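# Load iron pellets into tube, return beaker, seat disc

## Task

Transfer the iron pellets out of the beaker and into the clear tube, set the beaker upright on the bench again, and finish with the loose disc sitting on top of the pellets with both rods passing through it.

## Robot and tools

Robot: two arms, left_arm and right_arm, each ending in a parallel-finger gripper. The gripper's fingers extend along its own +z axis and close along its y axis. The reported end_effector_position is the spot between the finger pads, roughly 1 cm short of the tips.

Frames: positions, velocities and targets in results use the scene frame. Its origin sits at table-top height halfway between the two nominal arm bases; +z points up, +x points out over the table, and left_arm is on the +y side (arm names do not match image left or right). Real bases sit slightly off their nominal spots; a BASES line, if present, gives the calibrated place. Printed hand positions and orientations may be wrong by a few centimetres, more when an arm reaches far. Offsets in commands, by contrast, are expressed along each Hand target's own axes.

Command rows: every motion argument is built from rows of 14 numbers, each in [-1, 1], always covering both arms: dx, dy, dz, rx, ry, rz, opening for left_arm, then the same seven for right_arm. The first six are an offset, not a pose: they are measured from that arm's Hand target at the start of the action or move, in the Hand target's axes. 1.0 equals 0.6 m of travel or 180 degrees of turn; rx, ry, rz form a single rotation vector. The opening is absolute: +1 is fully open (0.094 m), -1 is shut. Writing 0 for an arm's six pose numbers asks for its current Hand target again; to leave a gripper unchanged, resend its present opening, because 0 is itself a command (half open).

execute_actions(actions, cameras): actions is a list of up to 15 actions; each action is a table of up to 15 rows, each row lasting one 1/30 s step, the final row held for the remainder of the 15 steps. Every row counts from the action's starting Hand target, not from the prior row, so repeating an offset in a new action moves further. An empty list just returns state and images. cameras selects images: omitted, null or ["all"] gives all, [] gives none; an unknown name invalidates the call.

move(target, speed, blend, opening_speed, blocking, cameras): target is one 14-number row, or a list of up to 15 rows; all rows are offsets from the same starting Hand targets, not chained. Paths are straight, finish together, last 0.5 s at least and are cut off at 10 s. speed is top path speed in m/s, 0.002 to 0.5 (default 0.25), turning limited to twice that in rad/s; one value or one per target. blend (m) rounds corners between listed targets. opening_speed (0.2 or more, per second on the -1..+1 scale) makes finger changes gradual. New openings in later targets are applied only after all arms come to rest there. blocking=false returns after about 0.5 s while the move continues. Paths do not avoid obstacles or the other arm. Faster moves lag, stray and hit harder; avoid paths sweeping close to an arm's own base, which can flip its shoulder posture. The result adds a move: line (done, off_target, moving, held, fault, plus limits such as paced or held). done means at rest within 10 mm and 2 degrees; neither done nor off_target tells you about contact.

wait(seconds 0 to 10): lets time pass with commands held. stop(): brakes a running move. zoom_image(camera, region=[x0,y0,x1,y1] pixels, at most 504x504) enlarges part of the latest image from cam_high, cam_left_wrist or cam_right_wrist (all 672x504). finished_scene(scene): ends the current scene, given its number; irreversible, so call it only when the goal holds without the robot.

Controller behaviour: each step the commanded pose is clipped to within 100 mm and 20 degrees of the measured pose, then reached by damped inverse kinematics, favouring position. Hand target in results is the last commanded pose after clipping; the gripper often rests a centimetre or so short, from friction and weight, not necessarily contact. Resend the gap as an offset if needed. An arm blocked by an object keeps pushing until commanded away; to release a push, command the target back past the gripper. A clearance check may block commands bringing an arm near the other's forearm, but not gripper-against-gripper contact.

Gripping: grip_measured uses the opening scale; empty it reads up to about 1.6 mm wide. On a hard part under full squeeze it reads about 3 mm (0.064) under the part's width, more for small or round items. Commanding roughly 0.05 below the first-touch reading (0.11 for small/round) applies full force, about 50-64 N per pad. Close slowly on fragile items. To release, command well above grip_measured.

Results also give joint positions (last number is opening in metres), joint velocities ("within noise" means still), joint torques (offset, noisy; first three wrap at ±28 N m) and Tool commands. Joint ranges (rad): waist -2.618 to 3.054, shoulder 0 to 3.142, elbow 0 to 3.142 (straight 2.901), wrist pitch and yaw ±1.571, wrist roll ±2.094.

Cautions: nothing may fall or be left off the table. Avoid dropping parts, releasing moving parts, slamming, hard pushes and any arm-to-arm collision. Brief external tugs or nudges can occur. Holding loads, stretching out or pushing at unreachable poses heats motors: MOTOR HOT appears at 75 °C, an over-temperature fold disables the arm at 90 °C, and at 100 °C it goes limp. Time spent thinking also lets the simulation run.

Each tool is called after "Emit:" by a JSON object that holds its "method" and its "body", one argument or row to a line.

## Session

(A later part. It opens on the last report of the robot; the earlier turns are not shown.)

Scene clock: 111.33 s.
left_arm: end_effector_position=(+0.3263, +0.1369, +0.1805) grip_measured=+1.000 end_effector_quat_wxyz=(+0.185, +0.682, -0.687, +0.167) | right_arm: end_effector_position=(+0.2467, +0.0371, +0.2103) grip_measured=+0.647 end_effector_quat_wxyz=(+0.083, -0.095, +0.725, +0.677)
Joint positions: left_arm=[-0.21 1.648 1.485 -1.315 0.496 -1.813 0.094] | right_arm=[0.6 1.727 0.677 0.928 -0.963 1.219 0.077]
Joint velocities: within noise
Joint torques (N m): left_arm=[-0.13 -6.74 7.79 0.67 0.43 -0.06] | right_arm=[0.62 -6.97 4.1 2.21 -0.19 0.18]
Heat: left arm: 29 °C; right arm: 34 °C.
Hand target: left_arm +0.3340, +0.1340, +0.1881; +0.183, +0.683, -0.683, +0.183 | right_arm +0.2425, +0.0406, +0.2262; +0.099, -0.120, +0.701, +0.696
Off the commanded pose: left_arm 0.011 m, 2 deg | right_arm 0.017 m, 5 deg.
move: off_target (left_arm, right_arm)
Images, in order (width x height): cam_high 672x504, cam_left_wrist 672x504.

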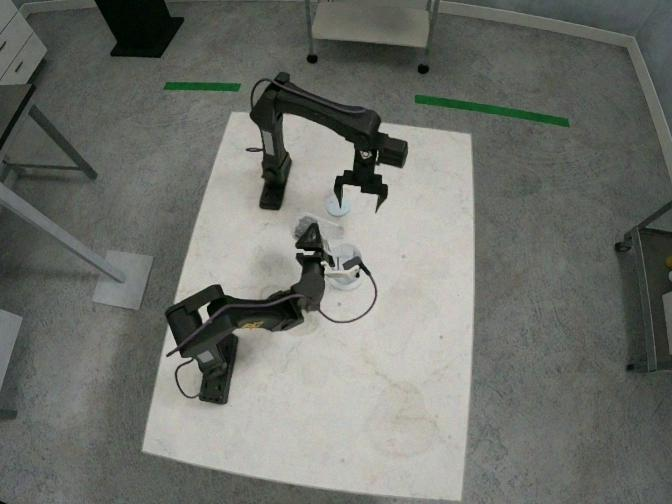

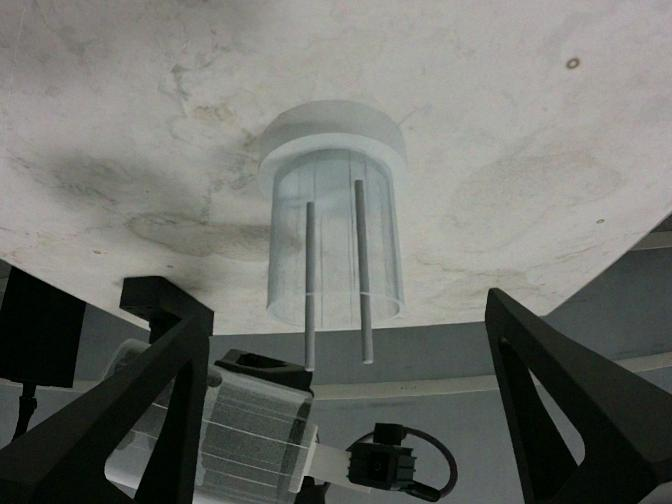

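Emit:
{"method": "move", "body": {
  "target": [0, 0, 0, 0, 0, 0, 1.0, -0.0172, 0.0123, -0.0057, -0.0307, -0.009, 0.0728, 0.45],
  "speed": 0.07,
  "cameras": ["cam_high", "cam_left_wrist"]
}}

Emit:
{"method": "zoom_image", "body": {
  "camera": "cam_left_wrist",
  "region": [180, 90, 440, 504]
}}

Scene clock: 116.93 s.
left_arm: end_effector_position=(+0.3263, +0.1369, +0.1805) grip_measured=+1.000 end_effector_quat_wxyz=(+0.185, +0.682, -0.687, +0.167) | right_arm: end_effector_position=(+0.2478, +0.0402, +0.2213) grip_measured=+0.647 end_effector_quat_wxyz=(-0.005, -0.012, +0.695, +0.719)
Joint positions: left_arm=[-0.21 1.648 1.485 -1.315 0.496 -1.813 0.094] | right_arm=[0.6 1.813 0.669 1.203 -0.981 1.609 0.077]
Joint velocities: within noise
Joint torques (N m): left_arm=[-0.09 -6.75 7.82 0.71 0.39 -0.08] | right_arm=[-0.62 -7.24 3.74 2.15 -0.02 0.11]
Heat: left arm: 29 °C; right arm: 34 °C.
Hand target: left_arm +0.3340, +0.1340, +0.1881; +0.183, +0.683, -0.683, +0.183 | right_arm +0.2502, +0.0375, +0.2364; +0.023, -0.034, +0.674, +0.737
Off the commanded pose: left_arm 0.011 m, 2 deg | right_arm 0.016 m, 5 deg.
move: off_target (left_arm, right_arm)
Images, in order (width x height): cam_high 672x504, cam_left_wrist 672x504.

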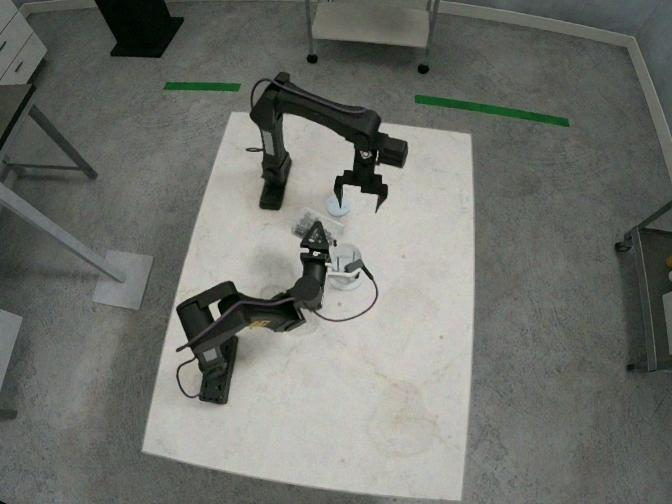

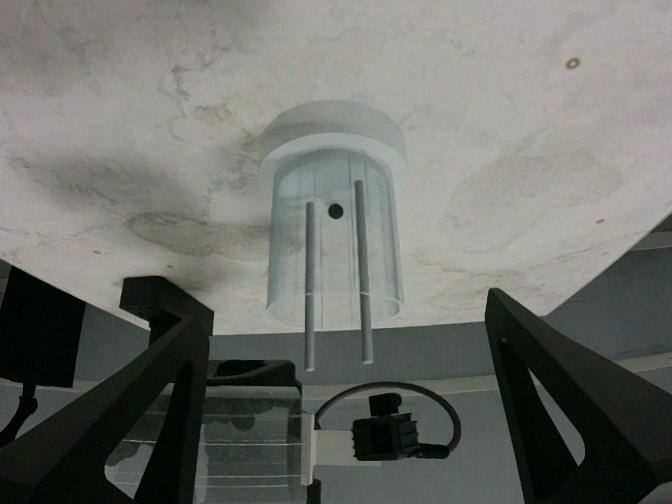

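Scaled by 1.217 from the camera's 672x504 image, which has a finer 960x720 frame.

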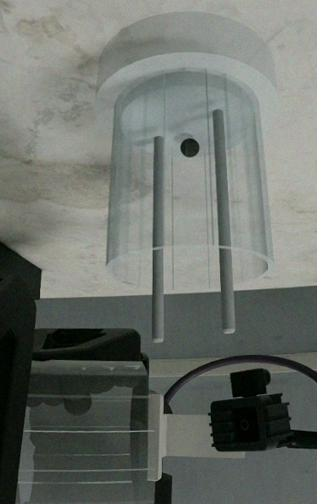

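Emit:
{"method": "zoom_image", "body": {
  "camera": "cam_high",
  "region": [280, 195, 390, 300]
}}

Scaled by 4.582.

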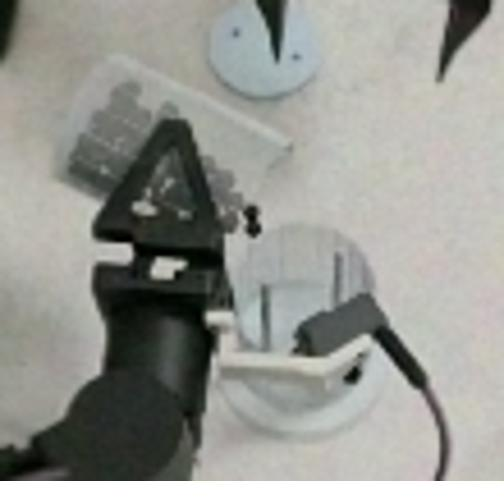

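Emit:
{"method": "move", "body": {
  "target": [
    [0, 0, 0, 0, 0, 0, 1.0, -0.0137, -0.0006, -0.0059, 0, 0, 0, 0.45],
    [0, 0, 0, 0, 0, 0, 1.0, -0.0243, 0.0095, -0.0092, -0.0242, -0.007, 0.0568, 0.45]
  ],
  "speed": 0.06,
  "blend": 0.004,
  "cameras": ["cam_high", "cam_left_wrist"]
}}

Emit:
{"method": "zoom_image", "body": {
  "camera": "cam_left_wrist",
  "region": [180, 90, 440, 504]
}}

Emit:
{"method": "zoom_image", "body": {
  "camera": "cam_high",
  "region": [280, 195, 390, 300]
}}

Scene clock: 125.37 s.
left_arm: end_effector_position=(+0.3263, +0.1369, +0.1805) grip_measured=+1.000 end_effector_quat_wxyz=(+0.185, +0.683, -0.687, +0.167) | right_arm: end_effector_position=(+0.2571, +0.0325, +0.2308) grip_measured=+0.647 end_effector_quat_wxyz=(-0.061, +0.046, +0.661, +0.747)
Joint positions: left_arm=[-0.21 1.648 1.485 -1.315 0.496 -1.815 0.094] | right_arm=[0.569 1.894 0.669 1.45 -0.99 1.911 0.077]
Joint velocities: within noise
Joint torques (N m): left_arm=[-0.17 -6.78 7.88 0.7 0.41 -0.11] | right_arm=[-0.61 -6.91 4.85 1.75 0.25 0.11]
Heat: left arm: 29 °C; right arm: 34 °C.
Hand target: left_arm +0.3340, +0.1340, +0.1881; +0.183, +0.683, -0.683, +0.183 | right_arm +0.2644, +0.0317, +0.2428; -0.037, +0.033, +0.646, +0.762
Off the commanded pose: left_arm 0.011 m, 2 deg | right_arm 0.014 m, 4 deg.
move: off_target (left_arm, right_arm)
Images, in order (width x height): cam_high 672x504, cam_left_wrist 672x504.

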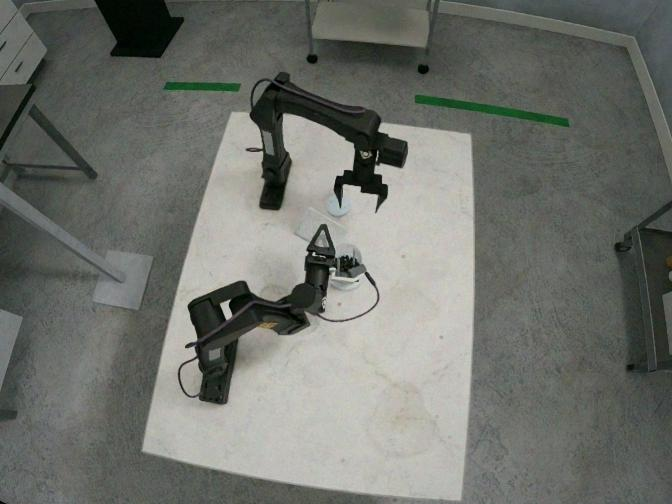

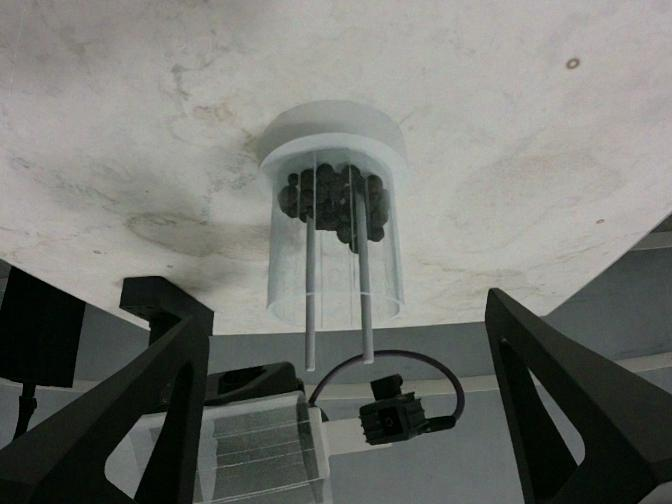

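Scaled by 1.217 from the camera's 672x504 image, which has a finer 960x720 frame.

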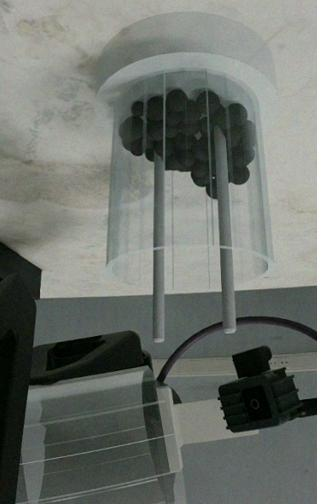

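Scaled by 4.582.

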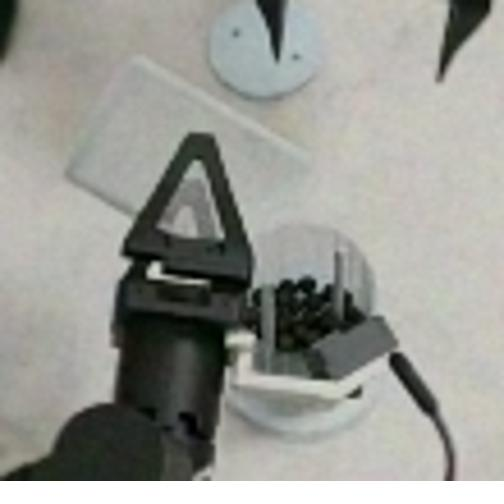

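Emit:
{"method": "execute_actions", "body": {
  "actions": [],
  "cameras": ["cam_right_wrist", "cam_left_wrist"]
}}

Scene clock: 125.80 s.
left_arm: end_effector_position=(+0.3263, +0.1369, +0.1805) grip_measured=+1.000 end_effector_quat_wxyz=(+0.185, +0.683, -0.687, +0.167) | right_arm: end_effector_position=(+0.2571, +0.0325, +0.2308) grip_measured=+0.647 end_effector_quat_wxyz=(-0.061, +0.046, +0.661, +0.747)
Joint positions: left_arm=[-0.21 1.648 1.485 -1.315 0.496 -1.815 0.094] | right_arm=[0.569 1.894 0.669 1.45 -0.99 1.911 0.077]
Joint velocities: within noise
Joint torques (N m): left_arm=[-0.18 -6.99 7.94 0.61 0.39 -0.09] | right_arm=[-0.7 -6.94 4.83 1.75 0.26 0.1]
Heat: left arm: 29 °C; right arm: 34 °C.
Hand target: left_arm +0.3340, +0.1340, +0.1881; +0.183, +0.683, -0.683, +0.183 | right_arm +0.2644, +0.0317, +0.2428; -0.037, +0.033, +0.646, +0.762
Tool commands: left_gripper/opening=+1.0 right_gripper/opening=+0.45
Off the commanded pose: left_arm 0.011 m, 2 deg | right_arm 0.014 m, 4 deg.
Images, in order (width x height): cam_left_wrist 672x504, cam_right_wrist 672x504.

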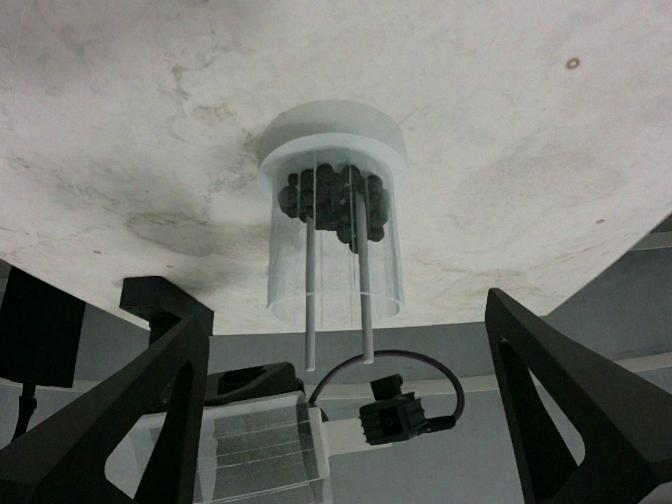

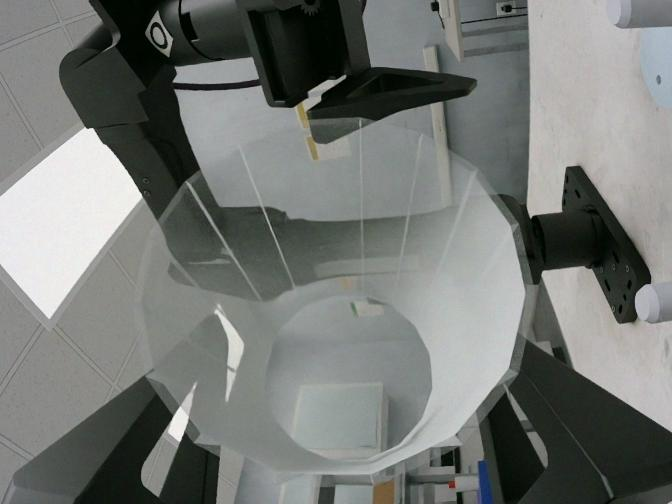

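Emit:
{"method": "move", "body": {
  "target": [
    [-0.0574, 0.0403, 0.0074, -0.0254, -0.0056, 0.2404, 1.0, 0.095, 0.0173, 0.0428, 0.113, 0.0187, -0.25, 0.45],
    [-0.1147, 0.0805, 0.0147, -0.0509, -0.0111, 0.4809, 1.0, 0.0545, 0.0565, -0.1957, 0.2263, 0.0374, -0.4994, 0.45],
    [-0.1721, 0.1208, 0.0221, -0.0814, -0.0178, 0.7694, 1.0, -0.0417, -0.0642, -0.4328, 0.2263, 0.0374, -0.4994, 0.45],
    [-0.1912, 0.1342, 0.0245, -0.1017, -0.0222, 0.9617, 1.0, -0.056, -0.2083, -0.4568, 0.2263, 0.0374, -0.4994, 0.45]
  ],
  "speed": [0.2, 0.25, 0.25, 0.15],
  "blend": [0.02, 0.02, 0.02, 0]
}}

Scene clock: 141.97 s.
left_arm: end_effector_position=(+0.2501, +0.2253, +0.1127) grip_measured=+1.000 end_effector_quat_wxyz=(+0.096, +0.655, +0.741, -0.114) | right_arm: end_effector_position=(+0.2845, -0.2210, +0.0665) grip_measured=+0.647 end_effector_quat_wxyz=(+0.440, -0.475, +0.696, +0.310)
Joint positions: left_arm=[-0.04 1.341 0.991 -1.211 0.299 1.389 0.094] | right_arm=[-0.256 1.758 0.582 -0.153 -1.124 -1.289 0.077]
Joint velocities: within noise
Joint torques (N m): left_arm=[0.42 -6.82 5.09 0.57 0.25 0.1] | right_arm=[-0.43 -5.3 2.44 0.76 -0.94 -0.04]
Heat: left arm: 29 °C; right arm: 34 °C.
Hand target: left_arm +0.2535, +0.2260, +0.1180; +0.116, +0.658, +0.737, -0.104 | right_arm +0.2845, -0.2180, +0.0721; +0.458, -0.475, +0.679, +0.320
Off the commanded pose: left_arm 0.006 m, 3 deg | right_arm 0.006 m, 3 deg.
move: off_target (left_arm, right_arm)

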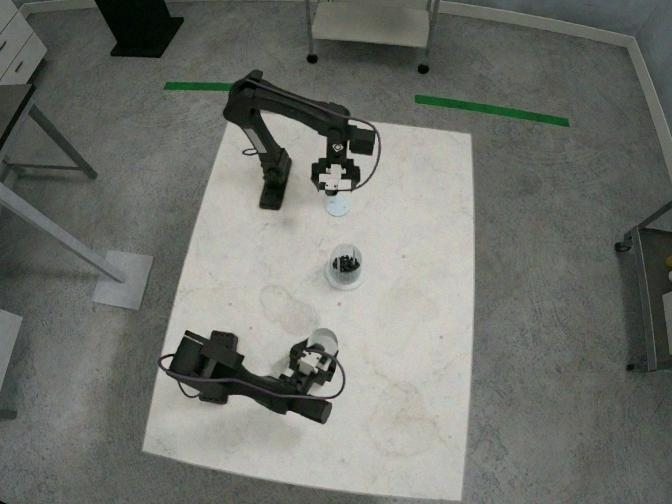

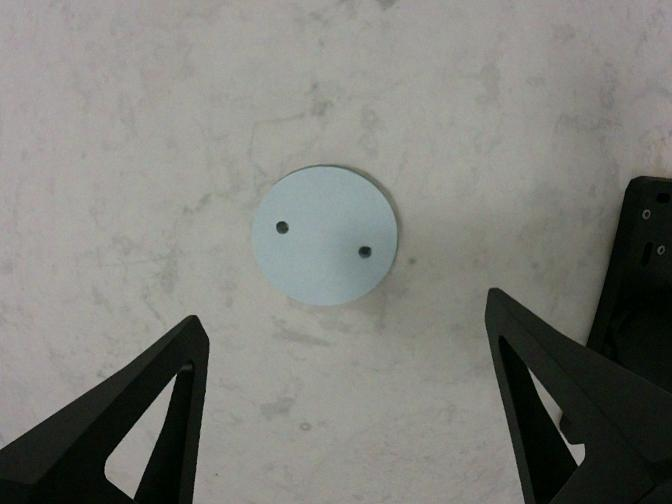

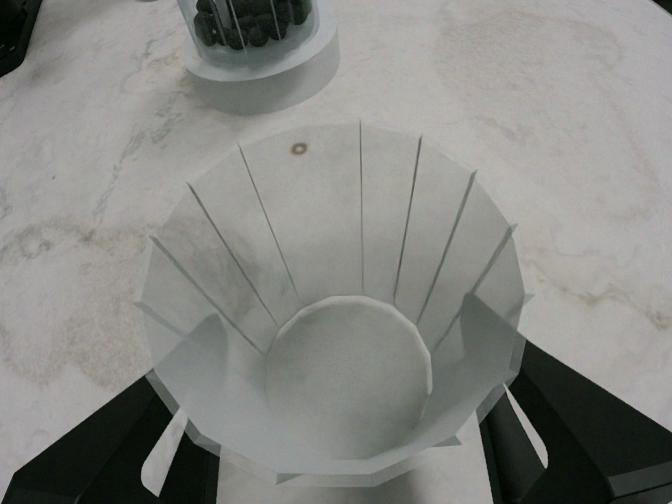

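Emit:
{"method": "execute_actions", "body": {
  "actions": []
}}

Scene clock: 145.73 s.
left_arm: end_effector_position=(+0.2501, +0.2253, +0.1127) grip_measured=+1.000 end_effector_quat_wxyz=(+0.096, +0.655, +0.740, -0.114) | right_arm: end_effector_position=(+0.2845, -0.2210, +0.0665) grip_measured=+0.647 end_effector_quat_wxyz=(+0.440, -0.475, +0.696, +0.310)
Joint positions: left_arm=[-0.04 1.341 0.991 -1.211 0.299 1.391 0.094] | right_arm=[-0.256 1.758 0.582 -0.153 -1.124 -1.289 0.077]
Joint velocities: within noise
Joint torques (N m): left_arm=[0.64 -6.69 5.19 0.55 0.24 0.07] | right_arm=[-0.51 -5.29 2.3 0.72 -0.95 -0.06]
Heat: left arm: 28 °C; right arm: 34 °C.
Hand target: left_arm +0.2535, +0.2260, +0.1180; +0.116, +0.658, +0.737, -0.104 | right_arm +0.2845, -0.2180, +0.0721; +0.458, -0.475, +0.679, +0.320
Tool commands: left_gripper/opening=+1.0 right_gripper/opening=+0.45
Off the commanded pose: left_arm 0.006 m, 3 deg | right_arm 0.006 m, 3 deg.

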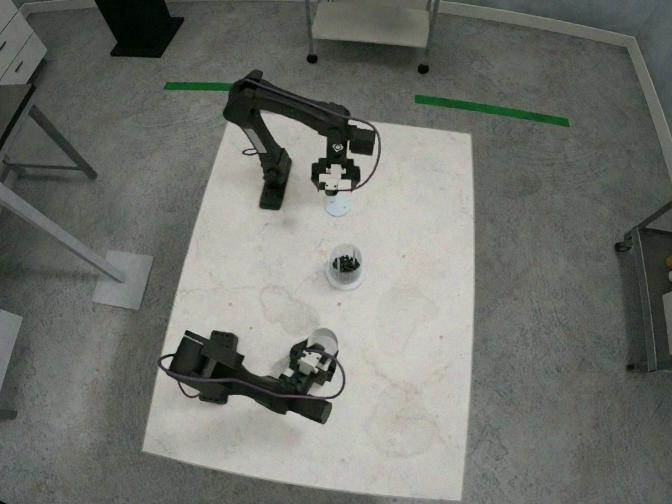

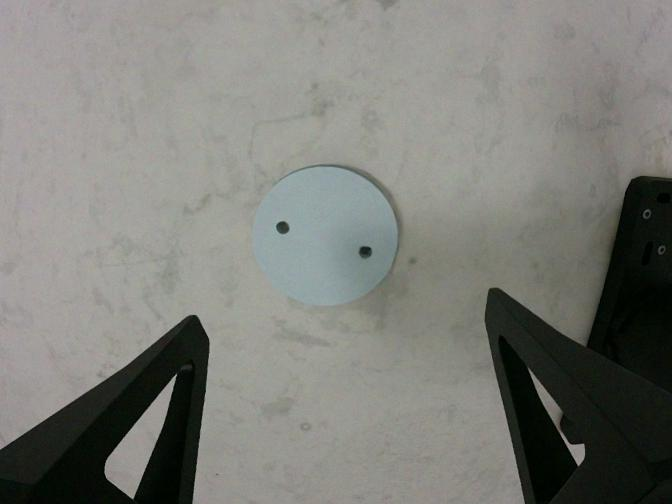

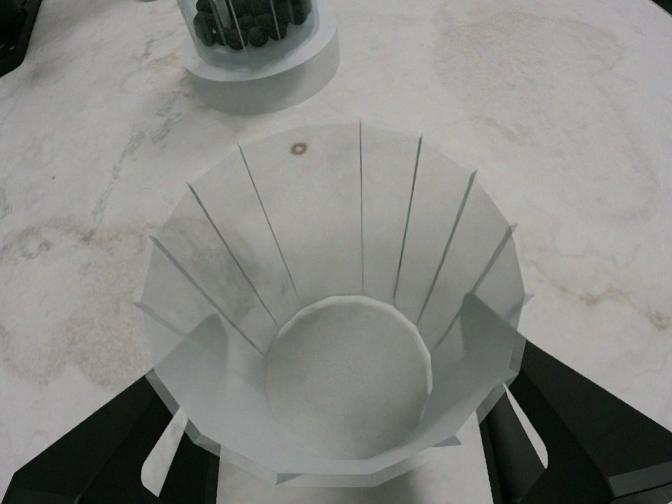

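Emit:
{"method": "move", "body": {
  "target": [0,0,0,0,0,0,1.0, 0.0124,0,0.005,0,0,0,0.45],
  "speed": 0.03,
  "cameras": ["cam_right_wrist"]
}}

Scene clock: 147.40 s.
left_arm: end_effector_position=(+0.2501, +0.2253, +0.1127) grip_measured=+1.000 end_effector_quat_wxyz=(+0.096, +0.655, +0.740, -0.114) | right_arm: end_effector_position=(+0.2853, -0.2201, +0.0617) grip_measured=+0.647 end_effector_quat_wxyz=(+0.446, -0.476, +0.691, +0.312)
Joint positions: left_arm=[-0.04 1.341 0.991 -1.211 0.299 1.391 0.094] | right_arm=[-0.256 1.789 0.574 -0.107 -1.138 -1.29 0.077]
Joint velocities: within noise
Joint torques (N m): left_arm=[0.68 -6.68 5.39 0.56 0.22 0.05] | right_arm=[-0.59 -5.03 2.18 0.67 -0.83 -0.08]
Heat: left arm: 28 °C; right arm: 34 °C.
Hand target: left_arm +0.2535, +0.2260, +0.1180; +0.116, +0.658, +0.737, -0.104 | right_arm +0.2845, -0.2180, +0.0641; +0.458, -0.475, +0.679, +0.320
Off the commanded pose: left_arm 0.006 m, 3 deg | right_arm 0.003 m, 2 deg.
move: off_target (left_arm)
Images, in order (width x height): cam_right_wrist 672x504.

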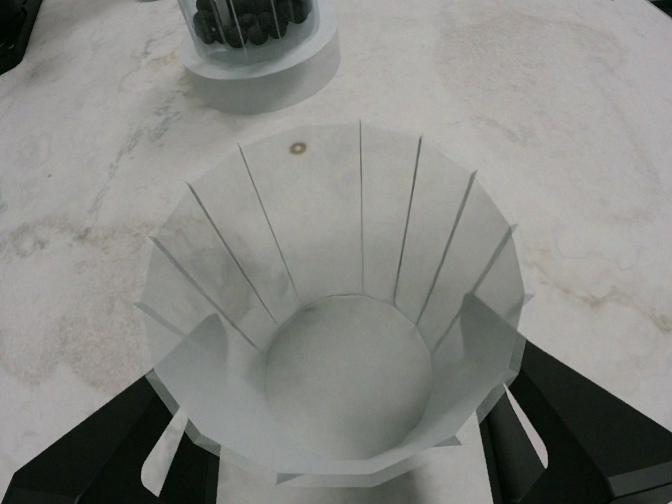

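Emit:
{"method": "move", "body": {
  "target": [0,0,0,0,0,0,1.0, 0.0046,0,0.0019,0,0,0,0.45],
  "speed": 0.02,
  "cameras": ["cam_right_wrist"]
}}

Scene clock: 148.70 s.
left_arm: end_effector_position=(+0.2501, +0.2253, +0.1127) grip_measured=+1.000 end_effector_quat_wxyz=(+0.096, +0.655, +0.740, -0.114) | right_arm: end_effector_position=(+0.2867, -0.2197, +0.0613) grip_measured=+0.647 end_effector_quat_wxyz=(+0.451, -0.477, +0.686, +0.312)
Joint positions: left_arm=[-0.04 1.341 0.991 -1.211 0.299 1.391 0.094] | right_arm=[-0.256 1.799 0.574 -0.089 -1.147 -1.292 0.077]
Joint velocities: within noise
Joint torques (N m): left_arm=[0.55 -6.8 5.2 0.57 0.22 0.09] | right_arm=[-0.58 -5 1.99 0.71 -0.74 -0.03]
Heat: left arm: 28 °C; right arm: 33 °C.
Hand target: left_arm +0.2535, +0.2260, +0.1180; +0.116, +0.658, +0.737, -0.104 | right_arm +0.2845, -0.2180, +0.0611; +0.458, -0.475, +0.679, +0.320
Off the commanded pose: left_arm 0.006 m, 3 deg | right_arm 0.003 m, 1 deg.
move: off_target (left_arm)
Images, in order (width x height): cam_right_wrist 672x504.

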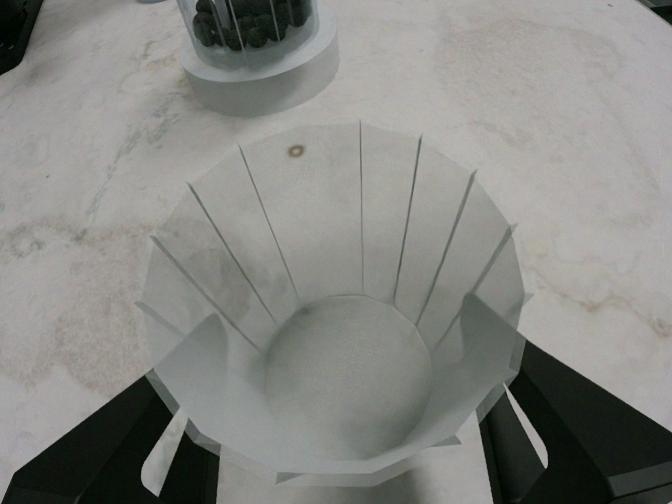

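Emit:
{"method": "move", "body": {
  "target": [0,0,0,0,0,0,1.0, 0,0,0,0,0,0,1.0],
  "opening_speed": 0.4,
  "speed": 0.02,
  "cameras": ["cam_right_wrist"]
}}

Scene clock: 151.20 s.
left_arm: end_effector_position=(+0.2501, +0.2253, +0.1127) grip_measured=+1.000 end_effector_quat_wxyz=(+0.096, +0.655, +0.740, -0.114) | right_arm: end_effector_position=(+0.2866, -0.2193, +0.0610) grip_measured=+0.998 end_effector_quat_wxyz=(+0.451, -0.478, +0.686, +0.313)
Joint positions: left_arm=[-0.04 1.341 0.991 -1.211 0.299 1.391 0.094] | right_arm=[-0.255 1.801 0.574 -0.087 -1.147 -1.292 0.094]
Joint velocities: within noise
Joint torques (N m): left_arm=[0.7 -6.74 5.45 0.57 0.25 0.03] | right_arm=[-0.46 -5.01 1.99 0.72 -0.72 -0.01]
Heat: left arm: 28 °C; right arm: 33 °C.
Hand target: left_arm +0.2535, +0.2260, +0.1180; +0.116, +0.658, +0.737, -0.104 | right_arm +0.2845, -0.2180, +0.0611; +0.458, -0.475, +0.679, +0.320
Off the commanded pose: left_arm 0.006 m, 3 deg | right_arm 0.002 m, 1 deg.
move: off_target (left_arm)
Images, in order (width x height): cam_right_wrist 672x504.

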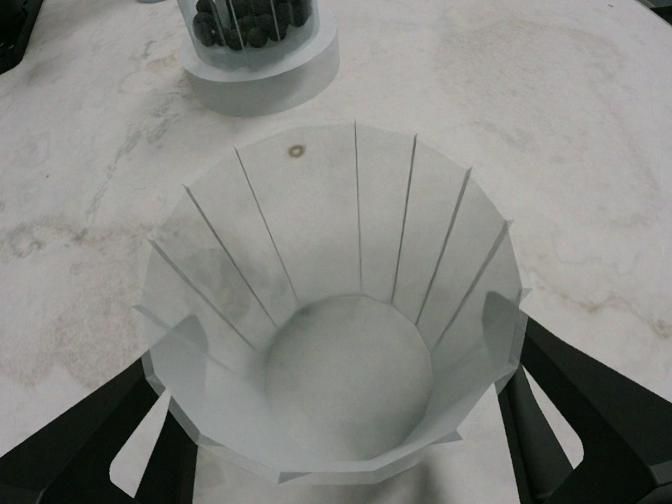

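Emit:
{"method": "move", "body": {
  "target": [0,0,0,0,0,0,1.0, -0.1854,0,-0.0749,0,0,0,1.0],
  "speed": 0.08,
  "cameras": ["cam_high", "cam_right_wrist"]
}}

Scene clock: 154.37 s.
left_arm: end_effector_position=(+0.2501, +0.2253, +0.1127) grip_measured=+1.000 end_effector_quat_wxyz=(+0.096, +0.655, +0.740, -0.114) | right_arm: end_effector_position=(+0.2792, -0.2175, +0.1627) grip_measured=+0.998 end_effector_quat_wxyz=(+0.439, -0.468, +0.694, +0.326)
Joint positions: left_arm=[-0.04 1.341 0.991 -1.211 0.299 1.391 0.094] | right_arm=[-0.255 1.463 0.76 -0.65 -1.147 -1.287 0.094]
Joint velocities: within noise
Joint torques (N m): left_arm=[0.58 -6.46 5.29 0.6 0.27 0.13] | right_arm=[-0.4 -6.68 6.83 0.32 -0.71 -0.07]
Heat: left arm: 28 °C; right arm: 33 °C.
Hand target: left_arm +0.2535, +0.2260, +0.1180; +0.116, +0.658, +0.737, -0.104 | right_arm +0.2844, -0.2179, +0.1811; +0.458, -0.475, +0.679, +0.320
Off the commanded pose: left_arm 0.006 m, 3 deg | right_arm 0.019 m, 3 deg.
move: off_target (left_arm, right_arm)
Images, in order (width x height): cam_high 672x504, cam_right_wrist 672x504.

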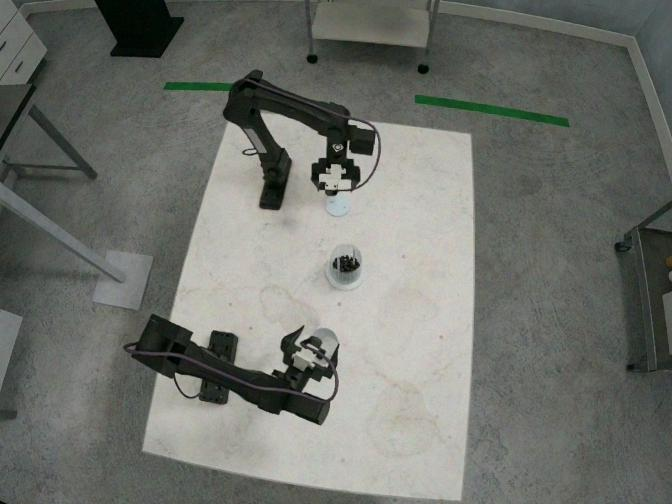

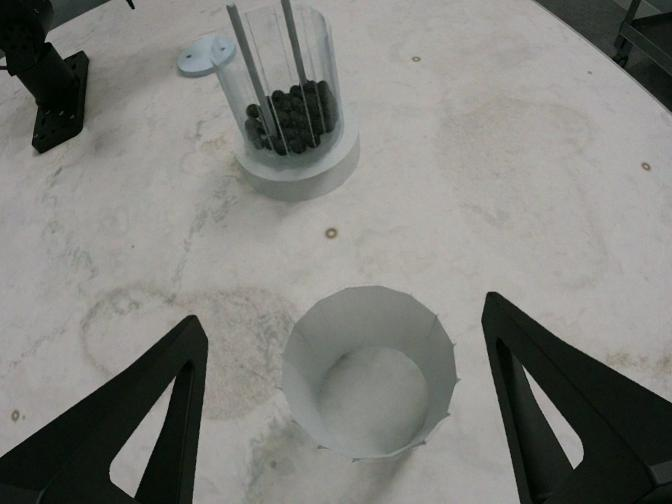

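Emit:
{"method": "zoom_image", "body": {
  "camera": "cam_right_wrist",
  "region": [150, 0, 402, 220]
}}

Emit:
{"method": "zoom_image", "body": {
  "camera": "cam_high",
  "region": [260, 160, 430, 390]
}}

Scaled by 2.000 from the camera's 672x504 image, which has a finer 960x720 frame.

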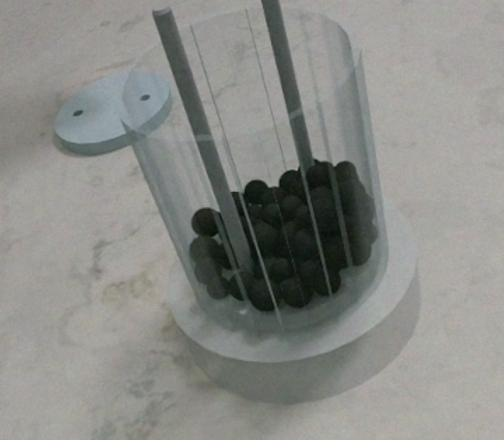

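Scaled by 2.191.

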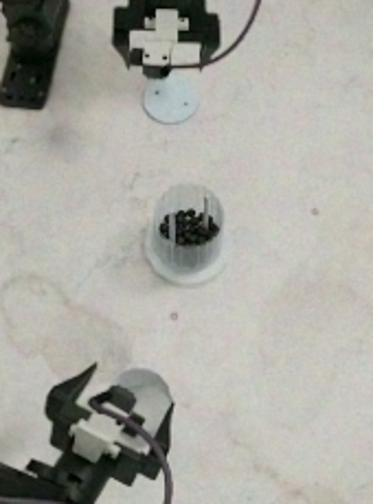

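Emit:
{"method": "move", "body": {
  "target": [0.0355,0.0027,0.0983,-0.0139,0,0,1.0, -0.1382,0.0232,0.0267,0,-0.0944,0,1.0],
  "speed": 0.1
}}

Scene clock: 165.40 s.
left_arm: end_effector_position=(+0.2508, +0.2271, +0.0534) grip_measured=+1.000 end_effector_quat_wxyz=(+0.119, +0.656, +0.739, -0.094) | right_arm: end_effector_position=(+0.2915, -0.1724, +0.2437) grip_measured=+0.998 end_effector_quat_wxyz=(+0.544, -0.414, +0.618, +0.389)
Joint positions: left_arm=[-0.034 1.341 0.747 -0.907 0.296 1.391 0.094] | right_arm=[-0.111 1.272 0.553 0.329 -1.289 -0.346 0.094]
Joint velocities: within noise
Joint torques (N m): left_arm=[0.65 -4.81 4.83 0.69 0.21 -0.02] | right_arm=[0.77 -5.87 4.11 1.48 -0.25 0.13]
Heat: left arm: 28 °C; right arm: 34 °C.
Hand target: left_arm +0.2549, +0.2283, +0.0553; +0.131, +0.656, +0.739, -0.087 | right_arm +0.2871, -0.1699, +0.2519; +0.554, -0.423, +0.604, +0.387
Off the commanded pose: left_arm 0.005 m, 2 deg | right_arm 0.010 m, 2 deg.
move: done

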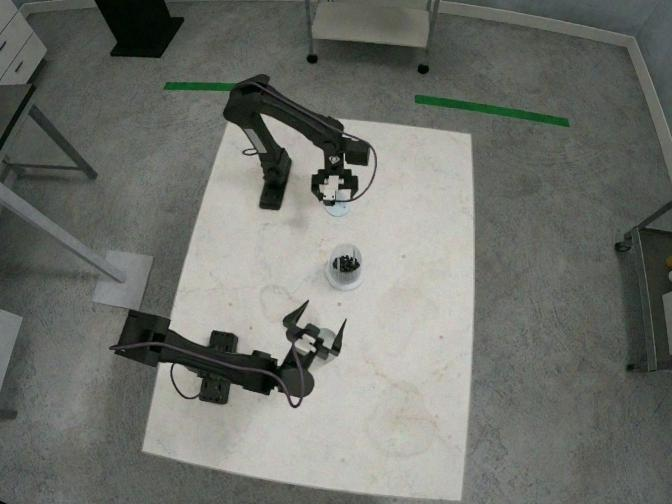

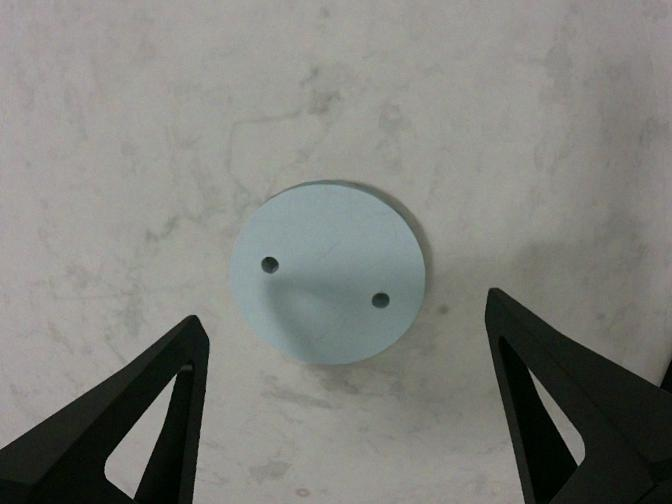

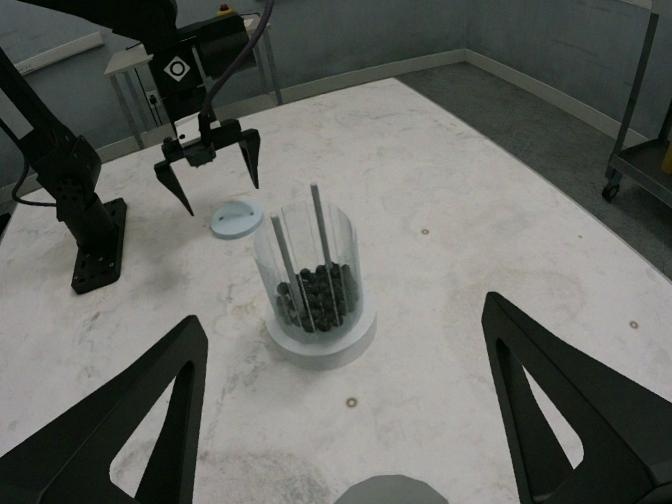

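Emit:
{"method": "zoom_image", "body": {
  "camera": "cam_right_wrist",
  "region": [120, 60, 420, 380]
}}

Scaled by 1.575 from the camera's 672x504 image, which has a finer 960x720 frame.

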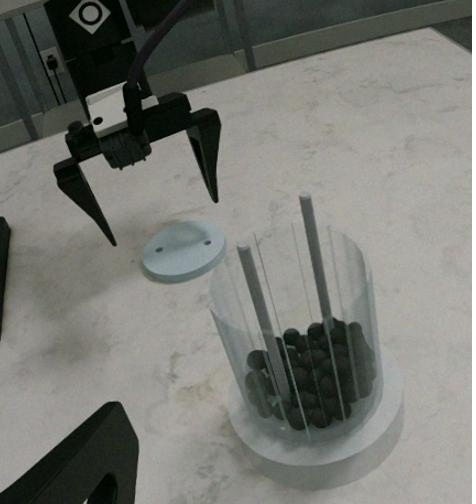

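Emit:
{"method": "move", "body": {
  "target": [0.0217,0.0107,0.0430,0,0,0,1.0, 0,0,0,0,0,0,1.0],
  "speed": 0.06
}}

Scene clock: 177.17 s.
left_arm: end_effector_position=(+0.2590, +0.2335, +0.0286) grip_measured=+1.000 end_effector_quat_wxyz=(+0.125, +0.653, +0.742, -0.088) | right_arm: end_effector_position=(+0.2917, -0.1724, +0.2442) grip_measured=+0.998 end_effector_quat_wxyz=(+0.544, -0.414, +0.617, +0.389)
Joint positions: left_arm=[-0.003 1.405 0.689 -0.775 0.296 1.411 0.094] | right_arm=[-0.111 1.272 0.553 0.333 -1.289 -0.342 0.094]
Joint velocities: within noise
Joint torques (N m): left_arm=[0.65 -3.33 5.04 0.72 0.23 0.08] | right_arm=[0.76 -5.79 4.14 1.48 -0.28 0.16]
Heat: left arm: 27 °C; right arm: 33 °C.
Hand target: left_arm +0.2619, +0.2337, +0.0271; +0.131, +0.656, +0.739, -0.087 | right_arm +0.2871, -0.1699, +0.2519; +0.554, -0.423, +0.604, +0.387
Off the commanded pose: left_arm 0.003 m, 1 deg | right_arm 0.009 m, 2 deg.
move: done

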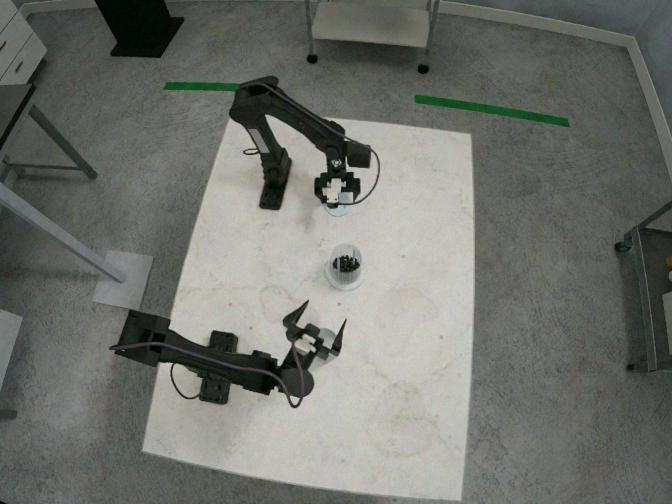

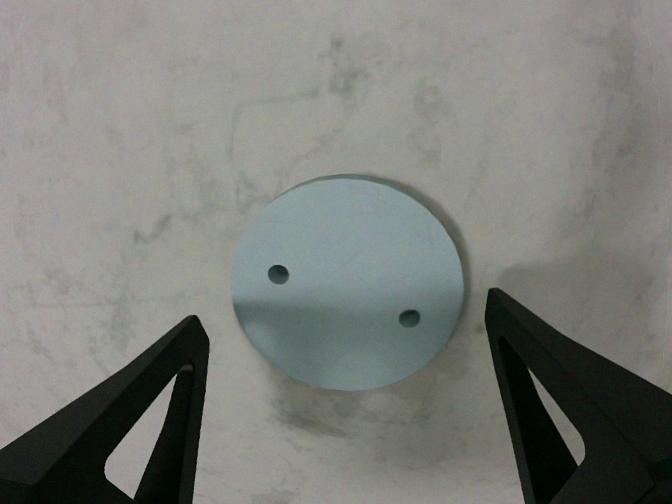

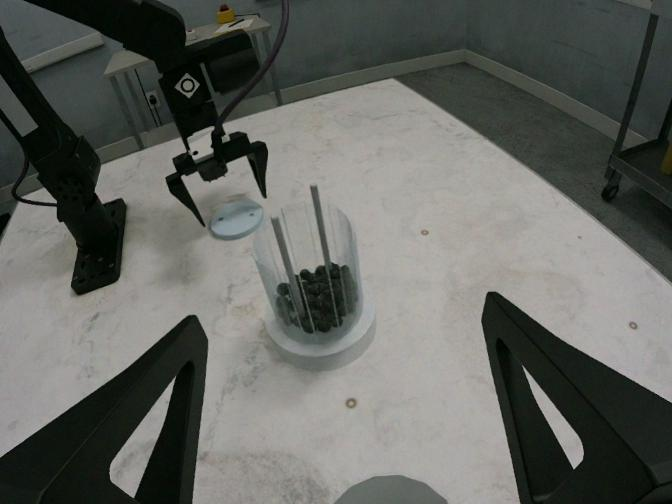

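Emit:
{"method": "zoom_image", "body": {
  "camera": "cam_right_wrist",
  "region": [150, 110, 330, 260]
}}

Scaled by 2.800 from the camera's 672x504 image, which has a finer 960x720 frame.

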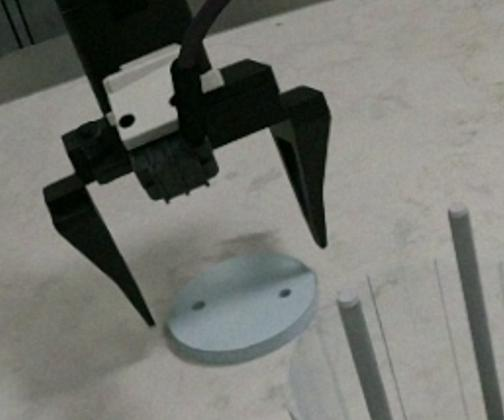

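Emit:
{"method": "move", "body": {
  "target": [0.0085,-0.0005,0.0270,0.0120,0,0,1.0, 0,0,0,0,0,0,1.0],
  "speed": 0.04,
  "cameras": ["cam_left_wrist", "cam_right_wrist"]
}}

Emit:
{"method": "zoom_image", "body": {
  "camera": "cam_right_wrist",
  "region": [150, 110, 330, 260]
}}

Scene clock: 180.50 s.
left_arm: end_effector_position=(+0.2591, +0.2343, +0.0137) grip_measured=+1.000 end_effector_quat_wxyz=(+0.113, +0.658, +0.738, -0.100) | right_arm: end_effector_position=(+0.2917, -0.1724, +0.2442) grip_measured=+0.998 end_effector_quat_wxyz=(+0.544, -0.414, +0.617, +0.389)
Joint positions: left_arm=[0.003 1.476 0.683 -0.737 0.299 1.437 0.094] | right_arm=[-0.111 1.272 0.553 0.333 -1.289 -0.341 0.094]
Joint velocities: within noise
Joint torques (N m): left_arm=[0.57 -3.1 4.55 0.75 0.28 -0.02] | right_arm=[0.76 -5.86 4.16 1.5 -0.26 0.15]
Heat: left arm: 27 °C; right arm: 33 °C.
Hand target: left_arm +0.2624, +0.2336, +0.0101; +0.118, +0.658, +0.737, -0.101 | right_arm +0.2871, -0.1699, +0.2519; +0.554, -0.423, +0.604, +0.387
Off the commanded pose: left_arm 0.005 m, 1 deg | right_arm 0.009 m, 2 deg.
move: done
Images, in order (width x height): cam_left_wrist 672x504, cam_right_wrist 672x504.

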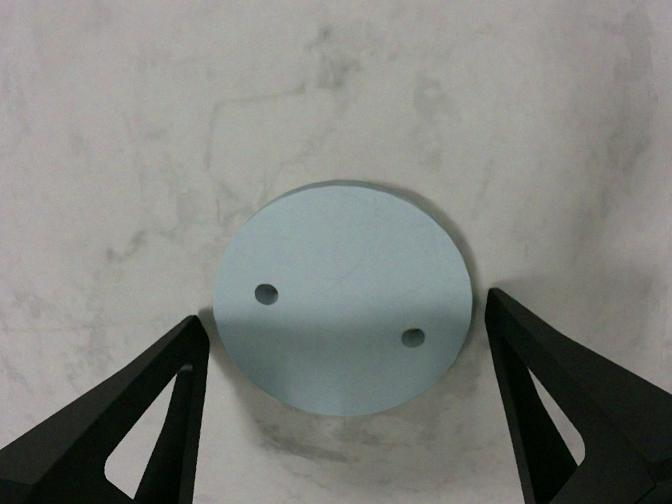

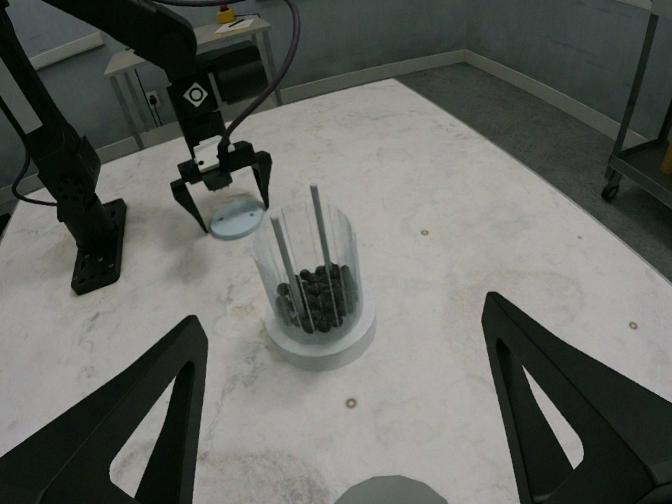

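Scaled by 2.800 from the camera's 672x504 image, which has a finer 960x720 frame.

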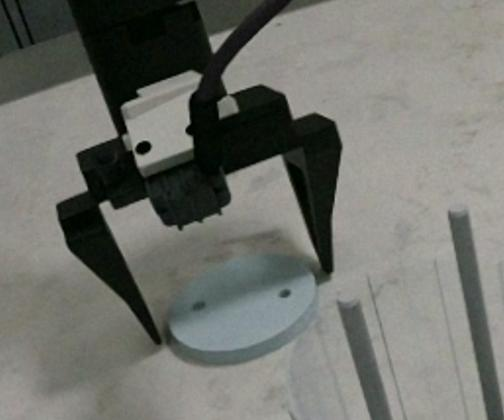

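Emit:
{"method": "move", "body": {
  "target": [0,0,0,0,0,0,0.5, 0,0,0,0,0,0,1.0],
  "speed": 0.05,
  "opening_speed": 0.4,
  "cameras": ["cam_left_wrist", "cam_right_wrist"]
}}

Emit:
{"method": "zoom_image", "body": {
  "camera": "cam_right_wrist",
  "region": [150, 110, 330, 260]
}}

Scene clock: 185.70 s.
left_arm: end_effector_position=(+0.2608, +0.2344, +0.0136) grip_measured=+0.641 end_effector_quat_wxyz=(+0.116, +0.658, +0.737, -0.098) | right_arm: end_effector_position=(+0.2917, -0.1724, +0.2442) grip_measured=+0.998 end_effector_quat_wxyz=(+0.544, -0.414, +0.617, +0.389)
Joint positions: left_arm=[0.004 1.477 0.683 -0.729 0.301 1.439 0.077] | right_arm=[-0.111 1.272 0.553 0.333 -1.289 -0.341 0.094]
Joint velocities: within noise
Joint torques (N m): left_arm=[0.66 -3.36 4.66 0.68 0.27 0.07] | right_arm=[0.81 -5.85 4.11 1.47 -0.26 0.1]
Heat: left arm: 27 °C; right arm: 33 °C.
Hand target: left_arm +0.2624, +0.2336, +0.0101; +0.118, +0.658, +0.737, -0.101 | right_arm +0.2871, -0.1699, +0.2519; +0.554, -0.423, +0.604, +0.387
Off the commanded pose: left_arm 0.004 m, 0 deg | right_arm 0.009 m, 2 deg.
move: done
Images, in order (width x height): cam_left_wrist 672x504, cam_right_wrist 672x504.

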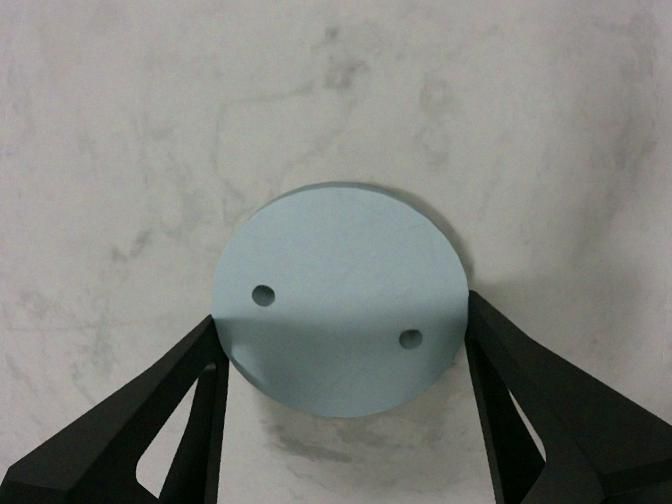

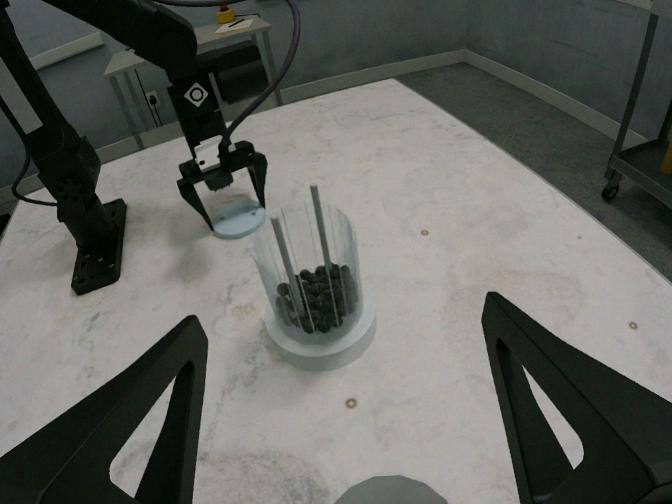

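Scaled by 2.800 from the camera's 672x504 image, which has a finer 960x720 frame.

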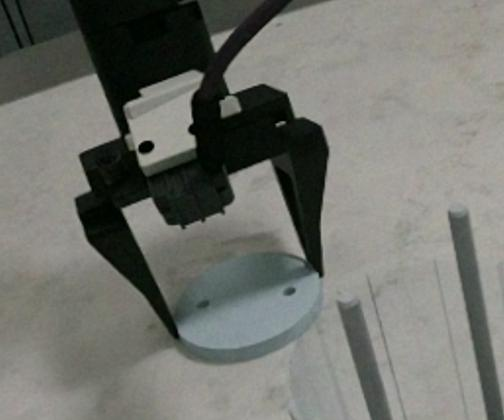

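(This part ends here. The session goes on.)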